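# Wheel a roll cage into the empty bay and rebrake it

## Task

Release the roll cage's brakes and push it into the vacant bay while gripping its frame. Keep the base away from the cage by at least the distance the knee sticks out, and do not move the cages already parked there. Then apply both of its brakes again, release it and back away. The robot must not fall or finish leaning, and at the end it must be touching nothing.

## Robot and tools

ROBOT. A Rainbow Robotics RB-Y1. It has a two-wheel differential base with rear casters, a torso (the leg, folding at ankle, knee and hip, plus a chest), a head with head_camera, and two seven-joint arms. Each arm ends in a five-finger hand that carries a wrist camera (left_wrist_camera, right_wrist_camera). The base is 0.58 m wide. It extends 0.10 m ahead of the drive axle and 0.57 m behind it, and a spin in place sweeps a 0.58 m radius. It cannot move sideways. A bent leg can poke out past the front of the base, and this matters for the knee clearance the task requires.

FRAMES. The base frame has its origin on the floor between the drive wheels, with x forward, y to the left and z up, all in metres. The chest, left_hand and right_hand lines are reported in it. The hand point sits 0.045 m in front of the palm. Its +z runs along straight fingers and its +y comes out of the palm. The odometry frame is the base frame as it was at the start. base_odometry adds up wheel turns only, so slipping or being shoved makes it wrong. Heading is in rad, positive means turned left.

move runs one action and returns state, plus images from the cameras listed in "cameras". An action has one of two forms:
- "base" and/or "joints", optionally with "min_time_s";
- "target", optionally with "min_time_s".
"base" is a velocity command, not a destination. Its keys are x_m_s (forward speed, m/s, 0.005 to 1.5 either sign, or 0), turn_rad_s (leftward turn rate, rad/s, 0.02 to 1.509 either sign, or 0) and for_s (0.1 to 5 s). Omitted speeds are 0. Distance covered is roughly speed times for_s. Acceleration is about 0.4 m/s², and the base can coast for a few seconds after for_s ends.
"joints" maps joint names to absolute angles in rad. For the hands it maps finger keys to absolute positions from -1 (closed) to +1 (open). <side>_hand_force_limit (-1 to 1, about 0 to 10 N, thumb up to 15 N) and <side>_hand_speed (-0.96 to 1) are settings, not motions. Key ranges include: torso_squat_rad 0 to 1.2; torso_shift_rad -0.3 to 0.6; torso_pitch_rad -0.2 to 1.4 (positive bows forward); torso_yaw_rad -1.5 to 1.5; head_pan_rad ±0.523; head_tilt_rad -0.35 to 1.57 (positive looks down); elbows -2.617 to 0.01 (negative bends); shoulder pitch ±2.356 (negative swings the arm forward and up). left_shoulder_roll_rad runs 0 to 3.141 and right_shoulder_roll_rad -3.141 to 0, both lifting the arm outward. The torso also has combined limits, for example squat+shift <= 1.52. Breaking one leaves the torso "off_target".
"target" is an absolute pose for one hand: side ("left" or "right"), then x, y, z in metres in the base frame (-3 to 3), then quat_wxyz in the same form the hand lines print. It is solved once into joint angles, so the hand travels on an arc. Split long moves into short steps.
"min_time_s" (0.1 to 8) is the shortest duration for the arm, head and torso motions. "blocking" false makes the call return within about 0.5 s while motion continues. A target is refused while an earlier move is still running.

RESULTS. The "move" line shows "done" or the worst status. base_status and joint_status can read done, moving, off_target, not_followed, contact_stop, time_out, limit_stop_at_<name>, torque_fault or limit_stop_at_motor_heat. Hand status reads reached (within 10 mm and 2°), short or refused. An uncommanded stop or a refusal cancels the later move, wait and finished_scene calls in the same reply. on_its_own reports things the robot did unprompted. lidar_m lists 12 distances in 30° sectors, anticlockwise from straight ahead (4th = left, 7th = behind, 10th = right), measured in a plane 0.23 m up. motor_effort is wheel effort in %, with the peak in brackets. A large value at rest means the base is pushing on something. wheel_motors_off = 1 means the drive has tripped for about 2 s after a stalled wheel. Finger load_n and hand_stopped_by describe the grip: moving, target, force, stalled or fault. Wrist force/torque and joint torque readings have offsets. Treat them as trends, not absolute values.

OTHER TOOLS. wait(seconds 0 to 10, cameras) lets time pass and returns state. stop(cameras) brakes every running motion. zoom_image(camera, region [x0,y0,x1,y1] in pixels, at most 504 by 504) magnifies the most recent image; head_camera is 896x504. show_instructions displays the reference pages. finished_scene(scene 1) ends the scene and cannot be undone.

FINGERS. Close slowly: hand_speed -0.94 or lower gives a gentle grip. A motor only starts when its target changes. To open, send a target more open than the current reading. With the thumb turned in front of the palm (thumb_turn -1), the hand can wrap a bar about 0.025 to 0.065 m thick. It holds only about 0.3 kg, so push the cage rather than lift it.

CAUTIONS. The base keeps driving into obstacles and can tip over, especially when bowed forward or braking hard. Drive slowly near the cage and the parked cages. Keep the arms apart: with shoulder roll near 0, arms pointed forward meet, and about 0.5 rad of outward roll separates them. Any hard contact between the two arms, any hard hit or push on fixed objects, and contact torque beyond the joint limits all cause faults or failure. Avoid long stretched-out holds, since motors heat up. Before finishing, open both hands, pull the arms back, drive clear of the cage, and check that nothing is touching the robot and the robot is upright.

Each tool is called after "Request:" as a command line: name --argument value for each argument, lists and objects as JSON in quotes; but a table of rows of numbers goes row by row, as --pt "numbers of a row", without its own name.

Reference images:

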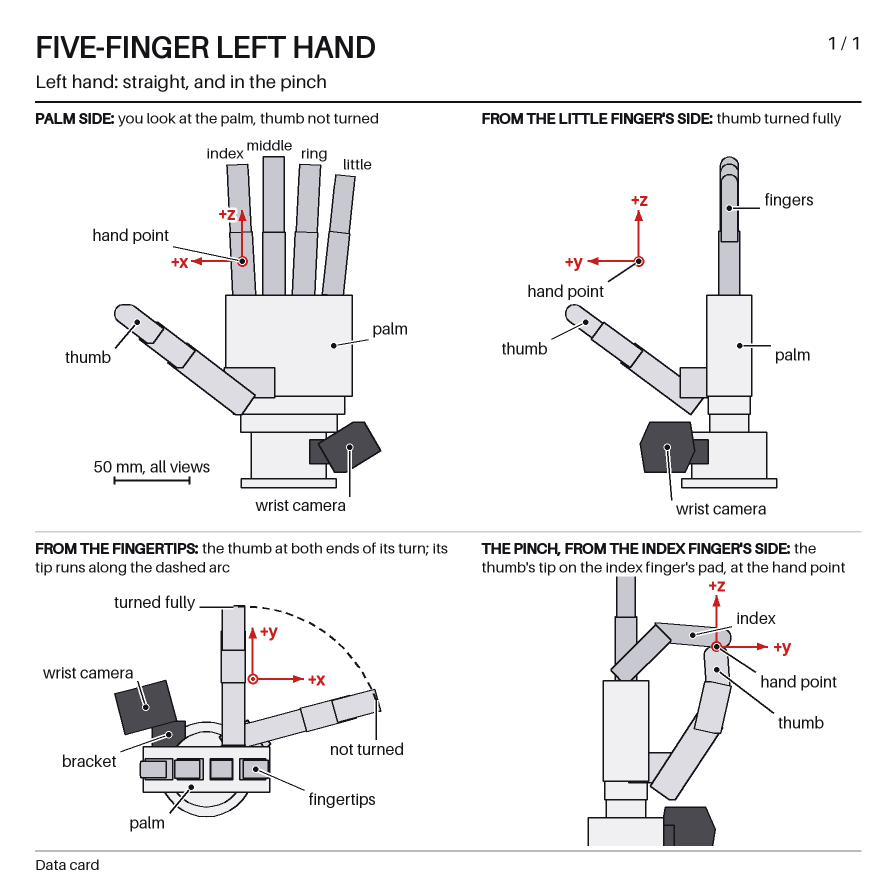

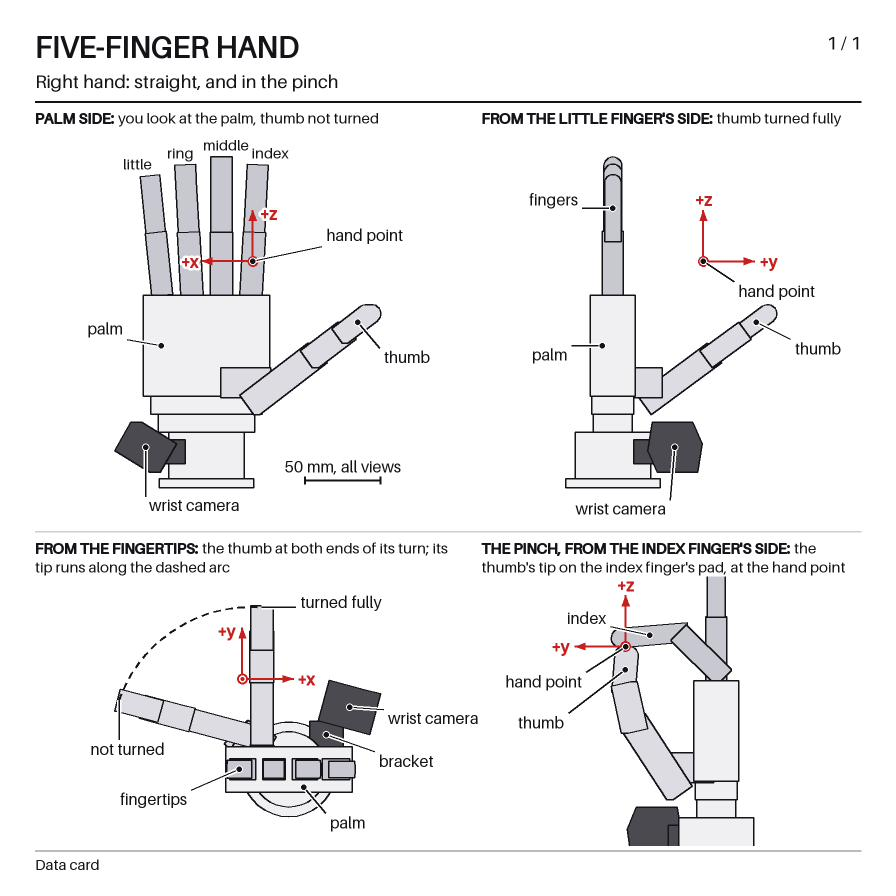

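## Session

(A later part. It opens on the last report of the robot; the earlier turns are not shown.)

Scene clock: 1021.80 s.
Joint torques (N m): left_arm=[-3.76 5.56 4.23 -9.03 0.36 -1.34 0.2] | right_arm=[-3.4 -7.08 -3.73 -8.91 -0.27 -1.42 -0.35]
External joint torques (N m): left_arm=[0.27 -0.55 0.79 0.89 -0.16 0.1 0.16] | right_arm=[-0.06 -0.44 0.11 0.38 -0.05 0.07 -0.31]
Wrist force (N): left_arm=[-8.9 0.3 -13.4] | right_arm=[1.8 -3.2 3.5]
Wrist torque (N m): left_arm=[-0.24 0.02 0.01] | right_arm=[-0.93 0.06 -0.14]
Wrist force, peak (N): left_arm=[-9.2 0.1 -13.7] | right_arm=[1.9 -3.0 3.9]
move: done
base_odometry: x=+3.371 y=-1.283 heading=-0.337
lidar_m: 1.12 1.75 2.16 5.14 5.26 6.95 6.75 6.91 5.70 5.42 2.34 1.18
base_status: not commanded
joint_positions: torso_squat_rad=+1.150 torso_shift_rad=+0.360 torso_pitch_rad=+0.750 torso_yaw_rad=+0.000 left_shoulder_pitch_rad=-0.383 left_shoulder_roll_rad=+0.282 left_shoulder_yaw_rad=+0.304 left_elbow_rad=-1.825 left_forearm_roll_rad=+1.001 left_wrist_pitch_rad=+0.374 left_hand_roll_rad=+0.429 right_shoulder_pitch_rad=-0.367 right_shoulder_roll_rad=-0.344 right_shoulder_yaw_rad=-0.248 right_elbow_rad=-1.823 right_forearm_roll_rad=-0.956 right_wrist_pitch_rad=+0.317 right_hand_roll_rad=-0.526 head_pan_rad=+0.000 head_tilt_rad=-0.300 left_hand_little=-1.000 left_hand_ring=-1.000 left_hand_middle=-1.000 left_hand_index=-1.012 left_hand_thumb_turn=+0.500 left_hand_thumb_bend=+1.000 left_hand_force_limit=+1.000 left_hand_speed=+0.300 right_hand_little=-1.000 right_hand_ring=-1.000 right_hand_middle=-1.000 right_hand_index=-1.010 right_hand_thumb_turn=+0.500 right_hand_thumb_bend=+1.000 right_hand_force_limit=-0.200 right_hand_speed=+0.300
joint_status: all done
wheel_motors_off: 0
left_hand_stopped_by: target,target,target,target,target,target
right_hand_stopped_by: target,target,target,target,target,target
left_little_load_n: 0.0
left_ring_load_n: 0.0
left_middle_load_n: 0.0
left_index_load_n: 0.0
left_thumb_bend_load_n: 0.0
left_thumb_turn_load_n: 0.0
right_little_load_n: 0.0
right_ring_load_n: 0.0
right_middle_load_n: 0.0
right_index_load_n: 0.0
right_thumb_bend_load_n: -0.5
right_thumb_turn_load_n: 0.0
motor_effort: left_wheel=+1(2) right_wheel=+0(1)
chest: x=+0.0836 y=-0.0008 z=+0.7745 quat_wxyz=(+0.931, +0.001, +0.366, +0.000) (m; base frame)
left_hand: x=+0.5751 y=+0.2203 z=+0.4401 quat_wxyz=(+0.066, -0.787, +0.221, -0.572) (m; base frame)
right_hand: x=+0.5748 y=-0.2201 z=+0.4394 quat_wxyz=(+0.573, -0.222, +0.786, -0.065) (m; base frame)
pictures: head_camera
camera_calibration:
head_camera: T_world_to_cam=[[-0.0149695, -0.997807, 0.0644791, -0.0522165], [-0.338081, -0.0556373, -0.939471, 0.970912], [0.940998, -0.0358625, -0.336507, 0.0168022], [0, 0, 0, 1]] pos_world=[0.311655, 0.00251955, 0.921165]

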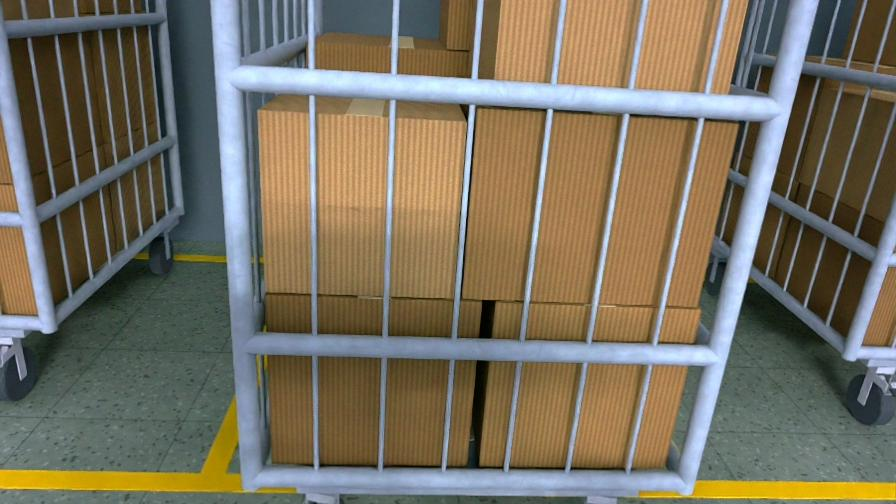

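Request:
move --base '{"turn_rad_s": -0.5, "for_s": 2.26}' --joints '{"head_tilt_rad": 0.0}'

Request:
move --base '{"x_m_s": 0.52, "for_s": 4.94}'

Request:
move --base '{"turn_rad_s": 0.6, "for_s": 4.53}' --joints '{"right_shoulder_pitch_rad": -0.668, "right_shoulder_roll_rad": -0.146, "right_shoulder_yaw_rad": -0.372, "right_elbow_rad": -2.399, "right_forearm_roll_rad": -0.365, "right_wrist_pitch_rad": 1.10, "right_hand_roll_rad": -0.991}' --min_time_s 1.5 --cameras '["head_camera"]'

Scene clock: 1028.40 s.
Joint torques (N m): left_arm=[-4.21 5.4 4.42 -9.1 0.3 -1.32 0.23] | right_arm=[-3.21 -6.31 -4.05 -9.16 -0.34 -1.28 -0.41]
External joint torques (N m): left_arm=[-0.17 -0.71 0.98 0.82 -0.22 0.12 0.19] | right_arm=[0.12 0.32 -0.2 0.13 -0.13 0.21 -0.38]
Wrist force (N): left_arm=[-9.2 0.1 -13.2] | right_arm=[2.0 -3.2 3.7]
Wrist torque (N m): left_arm=[-0.27 0.07 0.00] | right_arm=[-0.94 0.01 -0.11]
Wrist force, peak (N): left_arm=[-9.3 0.1 -13.8] | right_arm=[1.8 -3.5 3.9]
move: done
base_odometry: x=+3.371 y=-1.283 heading=-1.470
lidar_m: 4.52 1.21 1.13 1.13 2.04 5.14 5.18 6.38 6.75 6.79 5.92 5.42
base_status: done (sent for 2.27 of 2.27 s)
joint_positions: torso_squat_rad=+1.150 torso_shift_rad=+0.360 torso_pitch_rad=+0.750 torso_yaw_rad=+0.000 left_shoulder_pitch_rad=-0.383 left_shoulder_roll_rad=+0.282 left_shoulder_yaw_rad=+0.304 left_elbow_rad=-1.825 left_forearm_roll_rad=+1.001 left_wrist_pitch_rad=+0.374 left_hand_roll_rad=+0.429 right_shoulder_pitch_rad=-0.367 right_shoulder_roll_rad=-0.344 right_shoulder_yaw_rad=-0.248 right_elbow_rad=-1.823 right_forearm_roll_rad=-0.956 right_wrist_pitch_rad=+0.317 right_hand_roll_rad=-0.526 head_pan_rad=+0.000 head_tilt_rad=+0.000 left_hand_little=-1.000 left_hand_ring=-1.000 left_hand_middle=-1.000 left_hand_index=-1.012 left_hand_thumb_turn=+0.500 left_hand_thumb_bend=+1.000 left_hand_force_limit=+1.000 left_hand_speed=+0.300 right_hand_little=-1.000 right_hand_ring=-1.000 right_hand_middle=-1.000 right_hand_index=-1.010 right_hand_thumb_turn=+0.500 right_hand_thumb_bend=+1.000 right_hand_force_limit=-0.200 right_hand_speed=+0.300
joint_status: all done
wheel_motors_off: 0
left_hand_stopped_by: target,target,target,target,target,target
right_hand_stopped_by: target,target,target,target,target,target
left_little_load_n: 0.0
left_ring_load_n: 0.0
left_middle_load_n: 0.0
left_index_load_n: 0.0
left_thumb_bend_load_n: 0.0
left_thumb_turn_load_n: 0.0
right_little_load_n: 0.0
right_ring_load_n: 0.0
right_middle_load_n: 0.0
right_index_load_n: 0.0
right_thumb_bend_load_n: 0.0
right_thumb_turn_load_n: 0.0
motor_effort: left_wheel=+6(21) right_wheel=-1(22)
chest: x=+0.0836 y=-0.0008 z=+0.7745 quat_wxyz=(+0.931, +0.001, +0.366, +0.000) (m; base frame)
left_hand: x=+0.5751 y=+0.2203 z=+0.4401 quat_wxyz=(+0.066, -0.787, +0.221, -0.572) (m; base frame)
right_hand: x=+0.5748 y=-0.2201 z=+0.4394 quat_wxyz=(+0.573, -0.222, +0.786, -0.065) (m; base frame)
pictures: none

Scene clock: 1034.97 s.
Joint torques (N m): left_arm=[-3.65 5.61 4.34 -9.04 0.38 -1.33 0.16] | right_arm=[-2.86 -6.17 -3.43 -9.05 -0.49 -1.31 -0.59]
External joint torques (N m): left_arm=[0.38 -0.5 0.9 0.88 -0.14 0.11 0.12] | right_arm=[0.48 0.46 0.42 0.25 -0.27 0.19 -0.55]
Wrist force (N): left_arm=[-8.9 0.2 -13.2] | right_arm=[2.0 -3.0 3.6]
Wrist torque (N m): left_arm=[-0.26 0.02 0.00] | right_arm=[-0.91 0.06 -0.13]
Wrist force, peak (N): left_arm=[-9.1 0.3 -14.2] | right_arm=[2.2 -3.0 4.1]
move: done
base_odometry: x=+3.629 y=-3.835 heading=-1.470
lidar_m: 2.95 1.91 1.74 1.04 0.87 1.91 7.60 - 7.69 5.10 3.29 3.01
base_status: done (sent for 4.93 of 4.93 s)
joint_positions: torso_squat_rad=+1.150 torso_shift_rad=+0.360 torso_pitch_rad=+0.750 torso_yaw_rad=+0.000 left_shoulder_pitch_rad=-0.383 left_shoulder_roll_rad=+0.282 left_shoulder_yaw_rad=+0.304 left_elbow_rad=-1.825 left_forearm_roll_rad=+1.001 left_wrist_pitch_rad=+0.374 left_hand_roll_rad=+0.429 right_shoulder_pitch_rad=-0.367 right_shoulder_roll_rad=-0.344 right_shoulder_yaw_rad=-0.248 right_elbow_rad=-1.823 right_forearm_roll_rad=-0.956 right_wrist_pitch_rad=+0.317 right_hand_roll_rad=-0.526 head_pan_rad=+0.000 head_tilt_rad=+0.000 left_hand_little=-1.000 left_hand_ring=-1.000 left_hand_middle=-1.000 left_hand_index=-1.012 left_hand_thumb_turn=+0.500 left_hand_thumb_bend=+1.000 left_hand_force_limit=+1.000 left_hand_speed=+0.300 right_hand_little=-1.000 right_hand_ring=-1.000 right_hand_middle=-1.000 right_hand_index=-1.010 right_hand_thumb_turn=+0.500 right_hand_thumb_bend=+1.000 right_hand_force_limit=-0.200 right_hand_speed=+0.300
joint_status: not commanded
wheel_motors_off: 0
left_hand_stopped_by: target,target,target,target,target,target
right_hand_stopped_by: target,target,target,target,target,target
left_little_load_n: 0.0
left_ring_load_n: 0.0
left_middle_load_n: 0.0
left_index_load_n: 0.0
left_thumb_bend_load_n: 0.0
left_thumb_turn_load_n: 0.0
right_little_load_n: 0.0
right_ring_load_n: 0.0
right_middle_load_n: 0.0
right_index_load_n: 0.0
right_thumb_bend_load_n: 0.0
right_thumb_turn_load_n: 0.0
motor_effort: left_wheel=+1(31) right_wheel=-2(27)
chest: x=+0.0837 y=-0.0008 z=+0.7745 quat_wxyz=(+0.930, +0.001, +0.366, +0.000) (m; base frame)
left_hand: x=+0.5751 y=+0.2203 z=+0.4401 quat_wxyz=(+0.066, -0.787, +0.221, -0.572) (m; base frame)
right_hand: x=+0.5749 y=-0.2200 z=+0.4394 quat_wxyz=(+0.573, -0.222, +0.786, -0.065) (m; base frame)
pictures: none

Scene clock: 1041.03 s.
Joint torques (N m): left_arm=[-3.88 5.62 4.54 -9.01 0.41 -1.36 0.25] | right_arm=[-7.52 -2.74 -2.04 -9.47 -0.11 -1.87 -0.34]
External joint torques (N m): left_arm=[0.16 -0.49 1.1 0.92 -0.11 0.08 0.21] | right_arm=[-0.13 1.26 -1.21 -0.82 0.1 -0.01 -0.3]
Wrist force (N): left_arm=[-9.1 0.2 -13.1] | right_arm=[1.7 -3.3 3.6]
Wrist torque (N m): left_arm=[-0.28 0.05 0.00] | right_arm=[-0.97 0.06 -0.17]
Wrist force, peak (N): left_arm=[-9.7 0.2 -13.6] | right_arm=[1.8 -3.7 3.9]
move: done
base_odometry: x=+3.629 y=-3.835 heading=+1.250
lidar_m: 1.90 7.79 7.99 7.69 4.32 3.14 3.01 2.49 1.80 1.74 0.87 0.87
base_status: done (sent for 4.53 of 4.53 s)
joint_positions: torso_squat_rad=+1.150 torso_shift_rad=+0.360 torso_pitch_rad=+0.750 torso_yaw_rad=+0.000 left_shoulder_pitch_rad=-0.383 left_shoulder_roll_rad=+0.282 left_shoulder_yaw_rad=+0.304 left_elbow_rad=-1.825 left_forearm_roll_rad=+1.001 left_wrist_pitch_rad=+0.374 left_hand_roll_rad=+0.429 right_shoulder_pitch_rad=-0.668 right_shoulder_roll_rad=-0.146 right_shoulder_yaw_rad=-0.372 right_elbow_rad=-2.399 right_forearm_roll_rad=-0.365 right_wrist_pitch_rad=+1.100 right_hand_roll_rad=-0.991 head_pan_rad=+0.000 head_tilt_rad=+0.000 left_hand_little=-1.000 left_hand_ring=-1.000 left_hand_middle=-1.000 left_hand_index=-1.012 left_hand_thumb_turn=+0.500 left_hand_thumb_bend=+1.000 left_hand_force_limit=+1.000 left_hand_speed=+0.300 right_hand_little=-1.000 right_hand_ring=-1.000 right_hand_middle=-1.000 right_hand_index=-1.010 right_hand_thumb_turn=+0.500 right_hand_thumb_bend=+1.000 right_hand_force_limit=-0.200 right_hand_speed=+0.300
joint_status: all done
wheel_motors_off: 0
left_hand_stopped_by: target,target,target,target,target,target
right_hand_stopped_by: target,target,target,target,target,target
left_little_load_n: 0.0
left_ring_load_n: 0.0
left_middle_load_n: 0.0
left_index_load_n: 0.0
left_thumb_bend_load_n: 0.0
left_thumb_turn_load_n: -0.5
right_little_load_n: 0.0
right_ring_load_n: 0.0
right_middle_load_n: 0.0
right_index_load_n: 0.0
right_thumb_bend_load_n: 0.0
right_thumb_turn_load_n: 0.0
motor_effort: left_wheel=-2(21) right_wheel=+8(26)
chest: x=+0.0837 y=-0.0008 z=+0.7745 quat_wxyz=(+0.930, +0.001, +0.366, +0.000) (m; base frame)
left_hand: x=+0.5751 y=+0.2203 z=+0.4401 quat_wxyz=(+0.066, -0.787, +0.221, -0.572) (m; base frame)
right_hand: x=+0.5998 y=-0.1554 z=+0.6200 quat_wxyz=(+0.575, -0.221, +0.785, -0.065) (m; base frame)
pictures: head_camera
camera_calibration:
head_camera: T_world_to_cam=[[0.00521157, -0.99782, 0.0657902, -0.0581943], [-0.60067, -0.0557231, -0.797553, 0.904275], [0.79948, -0.0353617, -0.59965, 0.288435], [0, 0, 0, 1]] pos_world=[0.312876, 0.00252116, 0.897996]

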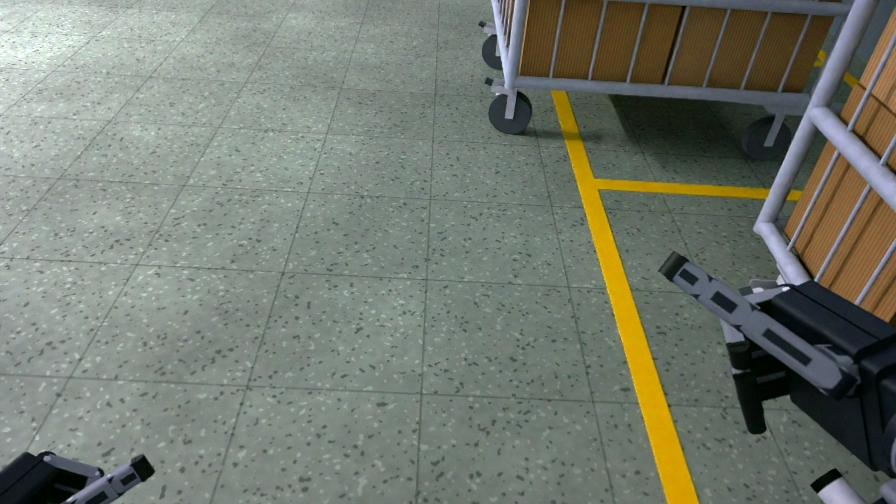

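Request:
move --base '{"x_m_s": 0.3, "for_s": 3.13}' --cameras '["head_camera"]'

Scene clock: 1045.93 s.
Joint torques (N m): left_arm=[-3.81 5.65 4.47 -9.22 0.33 -1.25 0.23] | right_arm=[-6.9 -2.57 -1.98 -9.22 -0.31 -1.78 -0.27]
External joint torques (N m): left_arm=[0.22 -0.45 1.03 0.71 -0.19 0.19 0.19] | right_arm=[0.49 1.43 -1.15 -0.57 -0.1 0.08 -0.23]
Wrist force (N): left_arm=[-9.3 0.2 -13.3] | right_arm=[1.7 -3.1 3.6]
Wrist torque (N m): left_arm=[-0.26 0.05 -0.03] | right_arm=[-0.92 0.07 -0.17]
Wrist force, peak (N): left_arm=[-9.4 0.3 -14.0] | right_arm=[1.8 -3.4 4.2]
move: done
base_odometry: x=+3.926 y=-2.943 heading=+1.250
lidar_m: 0.96 6.82 - 7.70 5.68 4.12 3.96 2.47 0.66 0.63 0.65 0.99
base_status: done (sent for 3.13 of 3.13 s)
joint_positions: torso_squat_rad=+1.150 torso_shift_rad=+0.360 torso_pitch_rad=+0.750 torso_yaw_rad=+0.000 left_shoulder_pitch_rad=-0.383 left_shoulder_roll_rad=+0.282 left_shoulder_yaw_rad=+0.304 left_elbow_rad=-1.825 left_forearm_roll_rad=+1.001 left_wrist_pitch_rad=+0.374 left_hand_roll_rad=+0.429 right_shoulder_pitch_rad=-0.668 right_shoulder_roll_rad=-0.146 right_shoulder_yaw_rad=-0.372 right_elbow_rad=-2.399 right_forearm_roll_rad=-0.365 right_wrist_pitch_rad=+1.100 right_hand_roll_rad=-0.991 head_pan_rad=+0.000 head_tilt_rad=+0.000 left_hand_little=-1.000 left_hand_ring=-1.000 left_hand_middle=-1.000 left_hand_index=-1.012 left_hand_thumb_turn=+0.500 left_hand_thumb_bend=+1.000 left_hand_force_limit=+1.000 left_hand_speed=+0.300 right_hand_little=-1.000 right_hand_ring=-1.000 right_hand_middle=-1.000 right_hand_index=-1.010 right_hand_thumb_turn=+0.500 right_hand_thumb_bend=+1.000 right_hand_force_limit=-0.200 right_hand_speed=+0.300
joint_status: not commanded
wheel_motors_off: 0
left_hand_stopped_by: target,target,target,target,target,target
right_hand_stopped_by: target,target,target,target,target,target
left_little_load_n: 0.5
left_ring_load_n: 0.0
left_middle_load_n: 0.0
left_index_load_n: 0.0
left_thumb_bend_load_n: 0.0
left_thumb_turn_load_n: 0.0
right_little_load_n: 0.0
right_ring_load_n: 0.0
right_middle_load_n: 0.0
right_index_load_n: 0.0
right_thumb_bend_load_n: 0.0
right_thumb_turn_load_n: 0.0
motor_effort: left_wheel=-2(17) right_wheel=+0(37)
chest: x=+0.0837 y=-0.0008 z=+0.7745 quat_wxyz=(+0.930, +0.001, +0.366, +0.000) (m; base frame)
left_hand: x=+0.5751 y=+0.2203 z=+0.4400 quat_wxyz=(+0.066, -0.787, +0.221, -0.572) (m; base frame)
right_hand: x=+0.5998 y=-0.1554 z=+0.6200 quat_wxyz=(+0.575, -0.221, +0.785, -0.065) (m; base frame)
pictures: head_camera
camera_calibration:
head_camera: T_world_to_cam=[[0.00521673, -0.99782, 0.0657869, -0.0581929], [-0.600732, -0.0557208, -0.797506, 0.904253], [0.799433, -0.0353599, -0.599713, 0.288506], [0, 0, 0, 1]] pos_world=[0.312875, 0.00252118, 0.897996]

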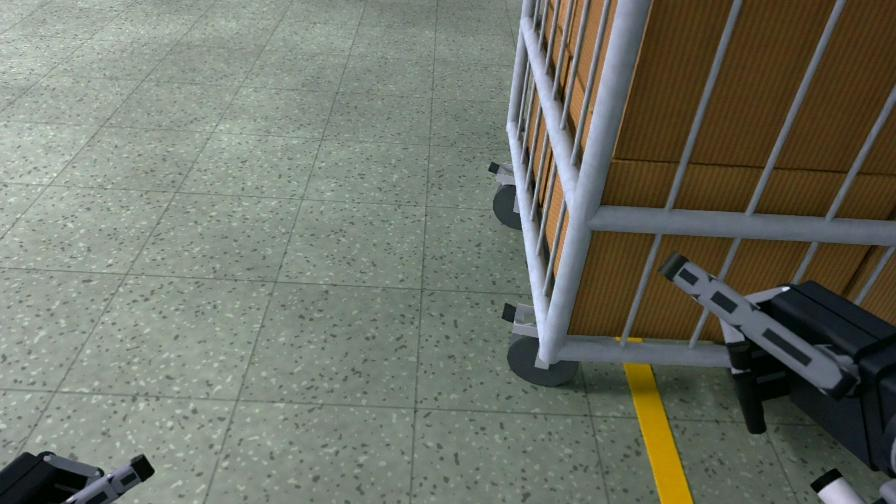

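Request:
move --target '{"side": "right", "x": 0.600, "y": -0.137, "z": 0.620, "quat_wxyz": [0.575, -0.221, 0.785, -0.065]}' --min_time_s 0.6

Request:
move --base '{"x_m_s": 0.1, "for_s": 3.0}'

Request:
move --base '{"x_m_s": 0.01, "for_s": 5}' --blocking false

Request:
wait --seconds 2.0

Request:
wait --seconds 1.0

Scene clock: 1047.20 s.
Joint torques (N m): left_arm=[-3.75 5.66 4.23 -9.15 0.39 -1.29 0.24] | right_arm=[-8.56 -1.4 1.57 -9.49 -0.1 -1.92 -0.37]
External joint torques (N m): left_arm=[0.28 -0.45 0.79 0.77 -0.14 0.15 0.2] | right_arm=[-0.9 1.58 1.87 -0.8 0.11 -0.06 -0.33]
Wrist force (N): left_arm=[-9.1 0.1 -13.4] | right_arm=[1.9 -2.9 3.6]
Wrist torque (N m): left_arm=[-0.29 0.06 0.01] | right_arm=[-0.89 0.04 -0.13]
Wrist force, peak (N): left_arm=[-9.0 0.4 -13.7] | right_arm=[1.9 -3.7 3.9]
move: done
base_odometry: x=+3.926 y=-2.943 heading=+1.249
lidar_m: 0.96 6.81 - 7.70 5.67 4.12 3.96 2.48 0.68 0.63 0.65 0.99
base_status: not commanded
joint_positions: torso_squat_rad=+1.150 torso_shift_rad=+0.360 torso_pitch_rad=+0.750 torso_yaw_rad=+0.000 left_shoulder_pitch_rad=-0.383 left_shoulder_roll_rad=+0.282 left_shoulder_yaw_rad=+0.304 left_elbow_rad=-1.825 left_forearm_roll_rad=+1.001 left_wrist_pitch_rad=+0.374 left_hand_roll_rad=+0.429 right_shoulder_pitch_rad=-0.679 right_shoulder_roll_rad=-0.098 right_shoulder_yaw_rad=-0.317 right_elbow_rad=-2.408 right_forearm_roll_rad=-0.288 right_wrist_pitch_rad=+1.102 right_hand_roll_rad=-0.994 head_pan_rad=+0.000 head_tilt_rad=+0.000 left_hand_little=-1.000 left_hand_ring=-1.000 left_hand_middle=-1.000 left_hand_index=-1.012 left_hand_thumb_turn=+0.500 left_hand_thumb_bend=+1.000 left_hand_force_limit=+1.000 left_hand_speed=+0.300 right_hand_little=-1.000 right_hand_ring=-1.000 right_hand_middle=-1.000 right_hand_index=-1.010 right_hand_thumb_turn=+0.500 right_hand_thumb_bend=+1.000 right_hand_force_limit=-0.200 right_hand_speed=+0.300
joint_status: all done
wheel_motors_off: 0
left_hand_stopped_by: target,target,target,target,target,target
right_hand_stopped_by: target,target,target,target,target,target
left_little_load_n: 0.0
left_ring_load_n: 0.0
left_middle_load_n: 0.0
left_index_load_n: 0.0
left_thumb_bend_load_n: 0.0
left_thumb_turn_load_n: 0.0
right_little_load_n: 0.0
right_ring_load_n: 0.0
right_middle_load_n: 0.0
right_index_load_n: 0.0
right_thumb_bend_load_n: 0.0
right_thumb_turn_load_n: 0.0
motor_effort: left_wheel=-2(3) right_wheel=+0(0)
chest: x=+0.0837 y=-0.0008 z=+0.7745 quat_wxyz=(+0.930, +0.001, +0.366, +0.000) (m; base frame)
left_hand: x=+0.5751 y=+0.2203 z=+0.4400 quat_wxyz=(+0.066, -0.787, +0.221, -0.572) (m; base frame)
right_hand: x=+0.6000 y=-0.1372 z=+0.6198 quat_wxyz=(+0.575, -0.221, +0.785, -0.065) (m; base frame)
right_hand_status: reached (checked arc, planned for 0.6 s): 0 mm and 0.0 deg off.
pictures: none

Scene clock: 1051.20 s.
Joint torques (N m): left_arm=[-3.82 5.66 4.59 -9.24 0.34 -1.28 0.14] | right_arm=[-7.44 -1.13 1.26 -9.08 -0.13 -1.79 -0.34]
External joint torques (N m): left_arm=[0.21 -0.45 1.15 0.69 -0.18 0.16 0.1] | right_arm=[0.22 1.84 1.56 -0.39 0.07 0.07 -0.31]
Wrist force (N): left_arm=[-9.1 0.1 -13.4] | right_arm=[1.8 -3.2 3.4]
Wrist torque (N m): left_arm=[-0.29 0.03 0.00] | right_arm=[-0.92 0.06 -0.16]
Wrist force, peak (N): left_arm=[-9.3 0.3 -13.9] | right_arm=[1.9 -3.3 4.0]
move: done
base_odometry: x=+4.021 y=-2.658 heading=+1.249
lidar_m: 0.66 6.50 - 7.69 6.12 4.44 4.27 0.88 0.67 0.62 0.93 0.67
base_status: done (sent for 3 of 3 s)
joint_positions: torso_squat_rad=+1.150 torso_shift_rad=+0.360 torso_pitch_rad=+0.750 torso_yaw_rad=+0.000 left_shoulder_pitch_rad=-0.383 left_shoulder_roll_rad=+0.282 left_shoulder_yaw_rad=+0.304 left_elbow_rad=-1.825 left_forearm_roll_rad=+1.001 left_wrist_pitch_rad=+0.374 left_hand_roll_rad=+0.429 right_shoulder_pitch_rad=-0.679 right_shoulder_roll_rad=-0.098 right_shoulder_yaw_rad=-0.317 right_elbow_rad=-2.409 right_forearm_roll_rad=-0.288 right_wrist_pitch_rad=+1.102 right_hand_roll_rad=-0.994 head_pan_rad=+0.000 head_tilt_rad=+0.000 left_hand_little=-1.000 left_hand_ring=-1.000 left_hand_middle=-1.000 left_hand_index=-1.012 left_hand_thumb_turn=+0.500 left_hand_thumb_bend=+1.000 left_hand_force_limit=+1.000 left_hand_speed=+0.300 right_hand_little=-1.000 right_hand_ring=-1.000 right_hand_middle=-1.000 right_hand_index=-1.010 right_hand_thumb_turn=+0.500 right_hand_thumb_bend=+1.000 right_hand_force_limit=-0.200 right_hand_speed=+0.300
joint_status: not commanded
wheel_motors_off: 0
left_hand_stopped_by: target,target,target,target,target,target
right_hand_stopped_by: target,target,target,target,target,target
left_little_load_n: 0.0
left_ring_load_n: 0.0
left_middle_load_n: 0.0
left_index_load_n: 0.0
left_thumb_bend_load_n: 0.0
left_thumb_turn_load_n: -0.5
right_little_load_n: 0.0
right_ring_load_n: 0.0
right_middle_load_n: 0.0
right_index_load_n: 0.0
right_thumb_bend_load_n: 0.0
right_thumb_turn_load_n: 0.0
motor_effort: left_wheel=-2(16) right_wheel=+0(22)
chest: x=+0.0837 y=-0.0008 z=+0.7745 quat_wxyz=(+0.930, +0.001, +0.366, +0.000) (m; base frame)
left_hand: x=+0.5751 y=+0.2203 z=+0.4401 quat_wxyz=(+0.066, -0.787, +0.221, -0.572) (m; base frame)
right_hand: x=+0.6000 y=-0.1372 z=+0.6199 quat_wxyz=(+0.575, -0.221, +0.785, -0.065) (m; base frame)
pictures: none

Scene clock: 1051.70 s.
Joint torques (N m): left_arm=[-3.75 5.48 4.33 -9.23 0.38 -1.32 0.22] | right_arm=[-7.45 -1.46 0.72 -9.08 0.02 -1.65 -0.74]
External joint torques (N m): left_arm=[0.29 -0.62 0.89 0.69 -0.14 0.12 0.18] | right_arm=[0.21 1.51 1.03 -0.39 0.22 0.21 -0.7]
Wrist force (N): left_arm=[-9.0 0.3 -13.2] | right_arm=[1.6 -3.3 3.6]
Wrist torque (N m): left_arm=[-0.26 0.04 -0.01] | right_arm=[-0.95 0.07 -0.17]
Wrist force, peak (N): left_arm=[-9.0 0.0 -13.7] | right_arm=[2.2 -3.1 4.0]
move: moving
base_odometry: x=+4.022 y=-2.654 heading=+1.249
lidar_m: 0.67 6.50 - 7.69 6.13 4.43 4.26 0.87 0.67 0.61 0.92 0.66
base_status: moving
joint_positions: torso_squat_rad=+1.150 torso_shift_rad=+0.360 torso_pitch_rad=+0.750 torso_yaw_rad=+0.000 left_shoulder_pitch_rad=-0.383 left_shoulder_roll_rad=+0.282 left_shoulder_yaw_rad=+0.304 left_elbow_rad=-1.825 left_forearm_roll_rad=+1.001 left_wrist_pitch_rad=+0.374 left_hand_roll_rad=+0.429 right_shoulder_pitch_rad=-0.679 right_shoulder_roll_rad=-0.098 right_shoulder_yaw_rad=-0.317 right_elbow_rad=-2.409 right_forearm_roll_rad=-0.288 right_wrist_pitch_rad=+1.102 right_hand_roll_rad=-0.994 head_pan_rad=+0.000 head_tilt_rad=+0.000 left_hand_little=-1.000 left_hand_ring=-1.000 left_hand_middle=-1.000 left_hand_index=-1.012 left_hand_thumb_turn=+0.500 left_hand_thumb_bend=+1.000 left_hand_force_limit=+1.000 left_hand_speed=+0.300 right_hand_little=-1.000 right_hand_ring=-1.000 right_hand_middle=-1.000 right_hand_index=-1.010 right_hand_thumb_turn=+0.500 right_hand_thumb_bend=+1.000 right_hand_force_limit=-0.200 right_hand_speed=+0.300
joint_status: not commanded
wheel_motors_off: 0
left_hand_stopped_by: target,target,target,target,target,target
right_hand_stopped_by: target,target,target,target,target,target
left_little_load_n: 0.0
left_ring_load_n: 0.0
left_middle_load_n: 0.0
left_index_load_n: 0.0
left_thumb_bend_load_n: 0.0
left_thumb_turn_load_n: 0.0
right_little_load_n: 0.0
right_ring_load_n: 0.0
right_middle_load_n: 0.0
right_index_load_n: 0.0
right_thumb_bend_load_n: 0.0
right_thumb_turn_load_n: 0.0
motor_effort: left_wheel=+1(8) right_wheel=+8(13)
chest: x=+0.0837 y=-0.0008 z=+0.7745 quat_wxyz=(+0.931, +0.001, +0.366, +0.000) (m; base frame)
left_hand: x=+0.5751 y=+0.2203 z=+0.4401 quat_wxyz=(+0.066, -0.787, +0.221, -0.572) (m; base frame)
right_hand: x=+0.6000 y=-0.1372 z=+0.6200 quat_wxyz=(+0.575, -0.221, +0.785, -0.065) (m; base frame)
pictures: none

Scene clock: 1053.70 s.
Joint torques (N m): left_arm=[-3.84 5.68 4.42 -9.19 0.33 -1.3 0.2] | right_arm=[-7.84 -1.47 0.63 -9.14 0 -1.74 -0.33]
External joint torques (N m): left_arm=[0.19 -0.42 0.98 0.73 -0.19 0.14 0.16] | right_arm=[-0.18 1.5 0.93 -0.45 0.2 0.12 -0.29]
Wrist force (N): left_arm=[-9.2 0.3 -13.5] | right_arm=[1.9 -3.1 3.6]
Wrist torque (N m): left_arm=[-0.25 0.06 0.01] | right_arm=[-0.91 0.03 -0.15]
Wrist force, peak (N): left_arm=[-9.0 0.3 -13.8] | right_arm=[1.8 -3.4 3.9]
earlier move: moving
base_odometry: x=+4.029 y=-2.635 heading=+1.249
lidar_m: 0.64 6.48 - 7.70 6.17 4.46 4.28 0.89 0.68 0.61 0.90 0.64
base_status: moving
joint_positions: torso_squat_rad=+1.150 torso_shift_rad=+0.360 torso_pitch_rad=+0.750 torso_yaw_rad=+0.000 left_shoulder_pitch_rad=-0.383 left_shoulder_roll_rad=+0.282 left_shoulder_yaw_rad=+0.304 left_elbow_rad=-1.825 left_forearm_roll_rad=+1.001 left_wrist_pitch_rad=+0.374 left_hand_roll_rad=+0.429 right_shoulder_pitch_rad=-0.679 right_shoulder_roll_rad=-0.098 right_shoulder_yaw_rad=-0.317 right_elbow_rad=-2.409 right_forearm_roll_rad=-0.288 right_wrist_pitch_rad=+1.102 right_hand_roll_rad=-0.994 head_pan_rad=+0.000 head_tilt_rad=+0.000 left_hand_little=-1.000 left_hand_ring=-1.000 left_hand_middle=-1.000 left_hand_index=-1.012 left_hand_thumb_turn=+0.500 left_hand_thumb_bend=+1.000 left_hand_force_limit=+1.000 left_hand_speed=+0.300 right_hand_little=-1.000 right_hand_ring=-1.000 right_hand_middle=-1.000 right_hand_index=-1.010 right_hand_thumb_turn=+0.500 right_hand_thumb_bend=+1.000 right_hand_force_limit=-0.200 right_hand_speed=+0.300
joint_status: not commanded
wheel_motors_off: 0
left_hand_stopped_by: target,target,target,target,target,target
right_hand_stopped_by: target,target,target,target,target,target
left_little_load_n: 0.0
left_ring_load_n: 0.0
left_middle_load_n: 0.0
left_index_load_n: 0.0
left_thumb_bend_load_n: 0.0
left_thumb_turn_load_n: 0.0
right_little_load_n: 0.0
right_ring_load_n: 0.0
right_middle_load_n: 0.0
right_index_load_n: 0.0
right_thumb_bend_load_n: 0.0
right_thumb_turn_load_n: 0.0
motor_effort: left_wheel=+0(8) right_wheel=+7(13)
chest: x=+0.0837 y=-0.0008 z=+0.7745 quat_wxyz=(+0.931, +0.001, +0.366, +0.000) (m; base frame)
left_hand: x=+0.5751 y=+0.2203 z=+0.4401 quat_wxyz=(+0.066, -0.787, +0.221, -0.572) (m; base frame)
right_hand: x=+0.6000 y=-0.1372 z=+0.6200 quat_wxyz=(+0.575, -0.221, +0.785, -0.065) (m; base frame)
wait: 2.00 s; no rest
pictures: none

Scene clock: 1054.70 s.
Joint torques (N m): left_arm=[-3.74 5.65 4.43 -9.29 0.32 -1.3 0.17] | right_arm=[-7.88 -1.33 0.91 -9.03 0.03 -1.65 -0.26]
External joint torques (N m): left_arm=[0.29 -0.45 0.99 0.64 -0.2 0.14 0.13] | right_arm=[-0.22 1.64 1.22 -0.34 0.24 0.21 -0.22]
Wrist force (N): left_arm=[-9.2 0.2 -13.5] | right_arm=[1.7 -3.2 3.7]
Wrist torque (N m): left_arm=[-0.27 0.04 0.00] | right_arm=[-0.92 0.06 -0.16]
Wrist force, peak (N): left_arm=[-9.3 -0.1 -13.8] | right_arm=[1.9 -3.4 4.0]
earlier move: moving
base_odometry: x=+4.032 y=-2.625 heading=+1.249
lidar_m: 0.65 6.48 - 7.70 6.18 4.47 4.30 0.89 0.68 0.61 0.88 0.63
base_status: moving
joint_positions: torso_squat_rad=+1.150 torso_shift_rad=+0.360 torso_pitch_rad=+0.750 torso_yaw_rad=+0.000 left_shoulder_pitch_rad=-0.383 left_shoulder_roll_rad=+0.282 left_shoulder_yaw_rad=+0.304 left_elbow_rad=-1.825 left_forearm_roll_rad=+1.001 left_wrist_pitch_rad=+0.374 left_hand_roll_rad=+0.429 right_shoulder_pitch_rad=-0.679 right_shoulder_roll_rad=-0.098 right_shoulder_yaw_rad=-0.317 right_elbow_rad=-2.409 right_forearm_roll_rad=-0.288 right_wrist_pitch_rad=+1.102 right_hand_roll_rad=-0.994 head_pan_rad=+0.000 head_tilt_rad=+0.000 left_hand_little=-1.000 left_hand_ring=-1.000 left_hand_middle=-1.000 left_hand_index=-1.012 left_hand_thumb_turn=+0.500 left_hand_thumb_bend=+1.000 left_hand_force_limit=+1.000 left_hand_speed=+0.300 right_hand_little=-1.000 right_hand_ring=-1.000 right_hand_middle=-1.000 right_hand_index=-1.010 right_hand_thumb_turn=+0.500 right_hand_thumb_bend=+1.000 right_hand_force_limit=-0.200 right_hand_speed=+0.300
joint_status: not commanded
wheel_motors_off: 0
left_hand_stopped_by: target,target,target,target,target,target
right_hand_stopped_by: target,target,target,target,target,target
left_little_load_n: 0.0
left_ring_load_n: 0.0
left_middle_load_n: 0.0
left_index_load_n: 0.0
left_thumb_bend_load_n: 0.0
left_thumb_turn_load_n: -0.5
right_little_load_n: 0.5
right_ring_load_n: 0.0
right_middle_load_n: 0.5
right_index_load_n: 0.0
right_thumb_bend_load_n: 0.0
right_thumb_turn_load_n: 0.0
motor_effort: left_wheel=+3(8) right_wheel=+8(13)
chest: x=+0.0837 y=-0.0008 z=+0.7745 quat_wxyz=(+0.931, +0.001, +0.366, +0.000) (m; base frame)
left_hand: x=+0.5751 y=+0.2203 z=+0.4401 quat_wxyz=(+0.066, -0.787, +0.221, -0.572) (m; base frame)
right_hand: x=+0.6000 y=-0.1372 z=+0.6200 quat_wxyz=(+0.575, -0.221, +0.785, -0.065) (m; base frame)
wait: 1.00 s; no rest
pictures: none

Request:
wait --seconds 0.8

Request:
wait --seconds 0.6

Scene clock: 1055.53 s.
Joint torques (N m): left_arm=[-3.97 5.53 4.18 -9.22 0.29 -1.33 0.22] | right_arm=[-30.51 -6.09 -4.62 4.23 5.38 -10.82 -1.65]
External joint torques (N m): left_arm=[0.11 -0.58 0.74 0.71 -0.24 0.11 0.18] | right_arm=[-22.45 -3.04 -4.18 12.65 5.46 -8.77 -1.57]
Wrist force (N): left_arm=[-9.1 0.2 -13.5] | right_arm=[36.8 33.6 -134.7]
Wrist torque (N m): left_arm=[-0.25 0.05 -0.02] | right_arm=[6.21 -0.83 1.40]
Wrist force, peak (N): left_arm=[-9.5 0.3 -13.6] | right_arm=[36.8 33.6 -134.7]
earlier move: moving
base_odometry: x=+4.034 y=-2.618 heading=+1.249
lidar_m: 0.64 6.46 - 7.70 6.19 4.48 4.31 0.90 0.68 0.61 0.86 0.62
base_status: moving
joint_positions: torso_squat_rad=+1.150 torso_shift_rad=+0.359 torso_pitch_rad=+0.748 torso_yaw_rad=-0.001 left_shoulder_pitch_rad=-0.383 left_shoulder_roll_rad=+0.282 left_shoulder_yaw_rad=+0.304 left_elbow_rad=-1.825 left_forearm_roll_rad=+1.001 left_wrist_pitch_rad=+0.374 left_hand_roll_rad=+0.429 right_shoulder_pitch_rad=-0.674 right_shoulder_roll_rad=-0.098 right_shoulder_yaw_rad=-0.316 right_elbow_rad=-2.411 right_forearm_roll_rad=-0.289 right_wrist_pitch_rad=+1.104 right_hand_roll_rad=-0.994 head_pan_rad=+0.000 head_tilt_rad=+0.000 left_hand_little=-1.000 left_hand_ring=-1.000 left_hand_middle=-1.000 left_hand_index=-1.012 left_hand_thumb_turn=+0.500 left_hand_thumb_bend=+1.000 left_hand_force_limit=+1.000 left_hand_speed=+0.300 right_hand_little=-1.000 right_hand_ring=-1.000 right_hand_middle=-1.000 right_hand_index=-1.012 right_hand_thumb_turn=+0.500 right_hand_thumb_bend=+1.000 right_hand_force_limit=-0.200 right_hand_speed=+0.300
joint_status: not commanded
wheel_motors_off: 0
left_hand_stopped_by: target,target,target,target,target,target
right_hand_stopped_by: target,target,target,target,target,target
left_little_load_n: 0.0
left_ring_load_n: 0.0
left_middle_load_n: 0.0
left_index_load_n: 0.0
left_thumb_bend_load_n: 0.0
left_thumb_turn_load_n: 0.0
right_little_load_n: 0.0
right_ring_load_n: 0.0
right_middle_load_n: 0.0
right_index_load_n: -14.5
right_thumb_bend_load_n: 0.0
right_thumb_turn_load_n: 0.0
motor_effort: left_wheel=+16(17) right_wheel=+56(56)
chest: x=+0.0829 y=-0.0009 z=+0.7748 quat_wxyz=(+0.931, +0.001, +0.366, +0.000) (m; base frame)
left_hand: x=+0.5751 y=+0.2198 z=+0.4412 quat_wxyz=(+0.066, -0.787, +0.221, -0.572) (m; base frame)
right_hand: x=+0.5979 y=-0.1375 z=+0.6197 quat_wxyz=(+0.574, -0.221, +0.786, -0.065) (m; base frame)
wait: 0.80 s; no rest
pictures: none

Scene clock: 1056.13 s.
Joint torques (N m): left_arm=[-3.99 5.67 4.52 -9.18 0.35 -1.26 0.24] | right_arm=[-37.07 -8.94 -12.44 9.06 9.82 -14.53 -2.25]
External joint torques (N m): left_arm=[0.11 -0.45 1.09 0.76 -0.18 0.18 0.2] | right_arm=[-29.41 -5.9 -12.03 17.75 9.94 -12.64 -2.18]
Wrist force (N): left_arm=[-9.1 0.1 -13.3] | right_arm=[43.9 56.6 -175.4]
Wrist torque (N m): left_arm=[-0.28 0.05 0.00] | right_arm=[8.41 -0.99 1.68]
Wrist force, peak (N): left_arm=[-9.2 0.5 -13.6] | right_arm=[50.5 50.8 -190.2]
earlier move: moving
base_odometry: x=+4.036 y=-2.612 heading=+1.248
lidar_m: 0.63 6.45 - 7.70 6.20 4.49 4.31 0.91 0.66 0.61 0.86 0.62
base_status: moving
joint_positions: torso_squat_rad=+1.150 torso_shift_rad=+0.358 torso_pitch_rad=+0.747 torso_yaw_rad=-0.001 left_shoulder_pitch_rad=-0.383 left_shoulder_roll_rad=+0.282 left_shoulder_yaw_rad=+0.304 left_elbow_rad=-1.825 left_forearm_roll_rad=+1.001 left_wrist_pitch_rad=+0.374 left_hand_roll_rad=+0.429 right_shoulder_pitch_rad=-0.672 right_shoulder_roll_rad=-0.097 right_shoulder_yaw_rad=-0.314 right_elbow_rad=-2.413 right_forearm_roll_rad=-0.290 right_wrist_pitch_rad=+1.105 right_hand_roll_rad=-0.994 head_pan_rad=+0.000 head_tilt_rad=+0.000 left_hand_little=-1.000 left_hand_ring=-1.000 left_hand_middle=-1.000 left_hand_index=-1.012 left_hand_thumb_turn=+0.500 left_hand_thumb_bend=+1.000 left_hand_force_limit=+1.000 left_hand_speed=+0.300 right_hand_little=-1.000 right_hand_ring=-1.000 right_hand_middle=-1.000 right_hand_index=-1.012 right_hand_thumb_turn=+0.500 right_hand_thumb_bend=+1.000 right_hand_force_limit=-0.200 right_hand_speed=+0.300
joint_status: not commanded
wheel_motors_off: 0
left_hand_stopped_by: target,target,target,target,target,target
right_hand_stopped_by: target,target,target,target,target,target
left_little_load_n: 0.0
left_ring_load_n: 0.0
left_middle_load_n: 0.0
left_index_load_n: 0.0
left_thumb_bend_load_n: 0.0
left_thumb_turn_load_n: 0.0
right_little_load_n: 0.0
right_ring_load_n: 0.0
right_middle_load_n: 0.0
right_index_load_n: -15.5
right_thumb_bend_load_n: 0.0
right_thumb_turn_load_n: -0.5
motor_effort: left_wheel=+24(24) right_wheel=+70(78)
chest: x=+0.0825 y=-0.0010 z=+0.7750 quat_wxyz=(+0.931, +0.001, +0.365, -0.001) (m; base frame)
left_hand: x=+0.5751 y=+0.2195 z=+0.4419 quat_wxyz=(+0.066, -0.787, +0.221, -0.573) (m; base frame)
right_hand: x=+0.5966 y=-0.1369 z=+0.6198 quat_wxyz=(+0.574, -0.222, +0.786, -0.064) (m; base frame)
wait: 0.60 s; no rest
pictures: none

Request:
wait --seconds 0.5

Scene clock: 1058.17 s.
Joint torques (N m): left_arm=[-4.18 5.57 4.14 -9.31 0.33 -1.33 0.25] | right_arm=[-35.25 -8.83 -12.68 8.36 10 -14.51 -2.36]
External joint torques (N m): left_arm=[-0.08 -0.55 0.7 0.62 -0.19 0.11 0.21] | right_arm=[-27.65 -5.91 -12.37 17.04 10.21 -12.65 -2.33]
Wrist force (N): left_arm=[-9.1 0.4 -13.7] | right_arm=[41.4 55.6 -163.5]
Wrist torque (N m): left_arm=[-0.22 0.05 0.00] | right_arm=[7.77 -0.96 1.53]
Wrist force, peak (N): left_arm=[-9.1 0.0 -13.8] | right_arm=[47.6 60.7 -189.6]
earlier move: done
base_odometry: x=+4.036 y=-2.612 heading=+1.248
lidar_m: 0.63 6.46 - 7.70 6.22 4.49 4.31 0.91 0.66 0.62 0.87 0.63
base_status: done (sent for 5 of 5 s)
joint_positions: torso_squat_rad=+1.150 torso_shift_rad=+0.358 torso_pitch_rad=+0.747 torso_yaw_rad=-0.001 left_shoulder_pitch_rad=-0.383 left_shoulder_roll_rad=+0.282 left_shoulder_yaw_rad=+0.304 left_elbow_rad=-1.825 left_forearm_roll_rad=+1.001 left_wrist_pitch_rad=+0.374 left_hand_roll_rad=+0.429 right_shoulder_pitch_rad=-0.672 right_shoulder_roll_rad=-0.096 right_shoulder_yaw_rad=-0.313 right_elbow_rad=-2.413 right_forearm_roll_rad=-0.290 right_wrist_pitch_rad=+1.105 right_hand_roll_rad=-0.994 head_pan_rad=+0.000 head_tilt_rad=+0.000 left_hand_little=-1.000 left_hand_ring=-1.000 left_hand_middle=-1.000 left_hand_index=-1.012 left_hand_thumb_turn=+0.500 left_hand_thumb_bend=+1.000 left_hand_force_limit=+1.000 left_hand_speed=+0.300 right_hand_little=-1.000 right_hand_ring=-1.000 right_hand_middle=-1.000 right_hand_index=-1.012 right_hand_thumb_turn=+0.500 right_hand_thumb_bend=+1.000 right_hand_force_limit=-0.200 right_hand_speed=+0.300
joint_status: not commanded
wheel_motors_off: 0
left_hand_stopped_by: target,target,target,target,target,target
right_hand_stopped_by: target,target,target,target,target,target
left_little_load_n: 0.0
left_ring_load_n: 0.0
left_middle_load_n: 0.0
left_index_load_n: 0.0
left_thumb_bend_load_n: 0.0
left_thumb_turn_load_n: 0.0
right_little_load_n: 0.0
right_ring_load_n: 0.0
right_middle_load_n: 0.0
right_index_load_n: -15.5
right_thumb_bend_load_n: 0.0
right_thumb_turn_load_n: 0.0
on_its_own: right_wheel is at rest, and its effort (+58) is outside its rest range (-51 to +51)
motor_effort: left_wheel=+19(24) right_wheel=+58(78)
chest: x=+0.0825 y=-0.0010 z=+0.7750 quat_wxyz=(+0.931, +0.001, +0.365, +0.000) (m; base frame)
left_hand: x=+0.5751 y=+0.2197 z=+0.4418 quat_wxyz=(+0.067, -0.787, +0.221, -0.573) (m; base frame)
right_hand: x=+0.5967 y=-0.1363 z=+0.6199 quat_wxyz=(+0.574, -0.222, +0.786, -0.063) (m; base frame)
wait: 0.00 of 0.5 s (the move ended)
pictures: none

Request:
move --base '{"x_m_s": 0.01, "for_s": 0.75}'

Request:
move --base '{"x_m_s": -0.01, "for_s": 0.9}'

Scene clock: 1059.60 s.
Joint torques (N m): left_arm=[-4.35 5.73 3.79 -9.4 0.3 -1.32 0.28] | right_arm=[-34.69 -12.16 -21.78 8.76 13.88 -15.65 -3.2]
External joint torques (N m): left_arm=[-0.25 -0.38 0.35 0.54 -0.22 0.12 0.24] | right_arm=[-27.08 -9.27 -21.48 17.45 14.09 -13.8 -3.17]
Wrist force (N): left_arm=[-9.0 0.2 -13.5] | right_arm=[36.8 72.3 -163.9]
Wrist torque (N m): left_arm=[-0.28 0.05 -0.01] | right_arm=[7.94 -0.99 1.30]
Wrist force, peak (N): left_arm=[-9.4 0.2 -13.9] | right_arm=[48.8 82.9 -200.8]
move: done
base_odometry: x=+4.038 y=-2.606 heading=+1.246
lidar_m: 0.63 6.44 - 7.69 6.23 4.50 4.32 0.92 0.65 0.62 0.86 0.62
base_status: done (sent for 0.77 of 0.77 s)
joint_positions: torso_squat_rad=+1.151 torso_shift_rad=+0.358 torso_pitch_rad=+0.747 torso_yaw_rad=+0.000 left_shoulder_pitch_rad=-0.383 left_shoulder_roll_rad=+0.282 left_shoulder_yaw_rad=+0.304 left_elbow_rad=-1.825 left_forearm_roll_rad=+1.001 left_wrist_pitch_rad=+0.374 left_hand_roll_rad=+0.429 right_shoulder_pitch_rad=-0.672 right_shoulder_roll_rad=-0.096 right_shoulder_yaw_rad=-0.311 right_elbow_rad=-2.413 right_forearm_roll_rad=-0.291 right_wrist_pitch_rad=+1.105 right_hand_roll_rad=-0.994 head_pan_rad=+0.000 head_tilt_rad=+0.000 left_hand_little=-1.000 left_hand_ring=-1.000 left_hand_middle=-1.000 left_hand_index=-1.012 left_hand_thumb_turn=+0.500 left_hand_thumb_bend=+1.000 left_hand_force_limit=+1.000 left_hand_speed=+0.300 right_hand_little=-1.000 right_hand_ring=-1.000 right_hand_middle=-1.000 right_hand_index=-1.012 right_hand_thumb_turn=+0.500 right_hand_thumb_bend=+1.000 right_hand_force_limit=-0.200 right_hand_speed=+0.300
joint_status: not commanded
wheel_motors_off: 0
left_hand_stopped_by: target,target,target,target,target,target
right_hand_stopped_by: target,target,target,target,target,target
left_little_load_n: 0.0
left_ring_load_n: 0.0
left_middle_load_n: 0.0
left_index_load_n: 0.0
left_thumb_bend_load_n: 0.0
left_thumb_turn_load_n: 0.0
right_little_load_n: 0.0
right_ring_load_n: 0.0
right_middle_load_n: 0.0
right_index_load_n: -16.0
right_thumb_bend_load_n: 0.0
right_thumb_turn_load_n: -0.5
on_its_own: the wheels pushed hard for 0.8 s: something may have held the robot back, and base_odometry may count slip
motor_effort: left_wheel=+27(33) right_wheel=+50(80)
chest: x=+0.0824 y=-0.0009 z=+0.7750 quat_wxyz=(+0.931, +0.001, +0.365, +0.000) (m; base frame)
left_hand: x=+0.5750 y=+0.2200 z=+0.4419 quat_wxyz=(+0.067, -0.787, +0.221, -0.573) (m; base frame)
right_hand: x=+0.5964 y=-0.1346 z=+0.6201 quat_wxyz=(+0.574, -0.223, +0.785, -0.062) (m; base frame)
pictures: none

Scene clock: 1060.83 s.
Joint torques (N m): left_arm=[-4.07 5.45 3.67 -9.32 0.28 -1.33 0.2] | right_arm=[-8.92 -4.9 -3.58 -7.04 0.47 -2.43 -0.48]
External joint torques (N m): left_arm=[-0.03 -0.66 0.24 0.61 -0.24 0.11 0.16] | right_arm=[-1.25 -1.94 -3.32 1.64 0.68 -0.57 -0.44]
Wrist force (N): left_arm=[-9.3 0.1 -13.6] | right_arm=[5.3 -0.3 -1.7]
Wrist torque (N m): left_arm=[-0.26 0.06 0.00] | right_arm=[-0.55 -0.48 0.06]
Wrist force, peak (N): left_arm=[-9.3 0.3 -13.6] | right_arm=[36.3 72.5 -162.5]
move: done
base_odometry: x=+4.036 y=-2.614 heading=+1.246
lidar_m: 0.63 6.45 - 7.70 6.21 4.49 4.31 0.91 0.65 0.61 0.87 0.63
base_status: done (sent for 0.9 of 0.9 s)
joint_positions: torso_squat_rad=+1.150 torso_shift_rad=+0.360 torso_pitch_rad=+0.750 torso_yaw_rad=+0.000 left_shoulder_pitch_rad=-0.383 left_shoulder_roll_rad=+0.282 left_shoulder_yaw_rad=+0.304 left_elbow_rad=-1.825 left_forearm_roll_rad=+1.001 left_wrist_pitch_rad=+0.374 left_hand_roll_rad=+0.429 right_shoulder_pitch_rad=-0.679 right_shoulder_roll_rad=-0.098 right_shoulder_yaw_rad=-0.316 right_elbow_rad=-2.409 right_forearm_roll_rad=-0.288 right_wrist_pitch_rad=+1.102 right_hand_roll_rad=-0.994 head_pan_rad=+0.000 head_tilt_rad=+0.000 left_hand_little=-1.000 left_hand_ring=-1.000 left_hand_middle=-1.000 left_hand_index=-1.012 left_hand_thumb_turn=+0.500 left_hand_thumb_bend=+1.000 left_hand_force_limit=+1.000 left_hand_speed=+0.300 right_hand_little=-1.000 right_hand_ring=-1.000 right_hand_middle=-1.000 right_hand_index=-1.010 right_hand_thumb_turn=+0.500 right_hand_thumb_bend=+1.000 right_hand_force_limit=-0.200 right_hand_speed=+0.300
joint_status: not commanded
wheel_motors_off: 0
left_hand_stopped_by: target,target,target,target,target,target
right_hand_stopped_by: target,target,target,target,target,target
left_little_load_n: 0.0
left_ring_load_n: 0.0
left_middle_load_n: 0.0
left_index_load_n: 0.0
left_thumb_bend_load_n: 0.0
left_thumb_turn_load_n: -0.5
right_little_load_n: 0.0
right_ring_load_n: 0.0
right_middle_load_n: 0.0
right_index_load_n: -1.0
right_thumb_bend_load_n: 0.0
right_thumb_turn_load_n: -0.5
motor_effort: left_wheel=+4(23) right_wheel=+4(41)
chest: x=+0.0835 y=-0.0007 z=+0.7746 quat_wxyz=(+0.931, +0.001, +0.366, +0.000) (m; base frame)
left_hand: x=+0.5751 y=+0.2205 z=+0.4404 quat_wxyz=(+0.067, -0.787, +0.221, -0.572) (m; base frame)
right_hand: x=+0.5997 y=-0.1365 z=+0.6203 quat_wxyz=(+0.575, -0.221, +0.785, -0.065) (m; base frame)
pictures: none


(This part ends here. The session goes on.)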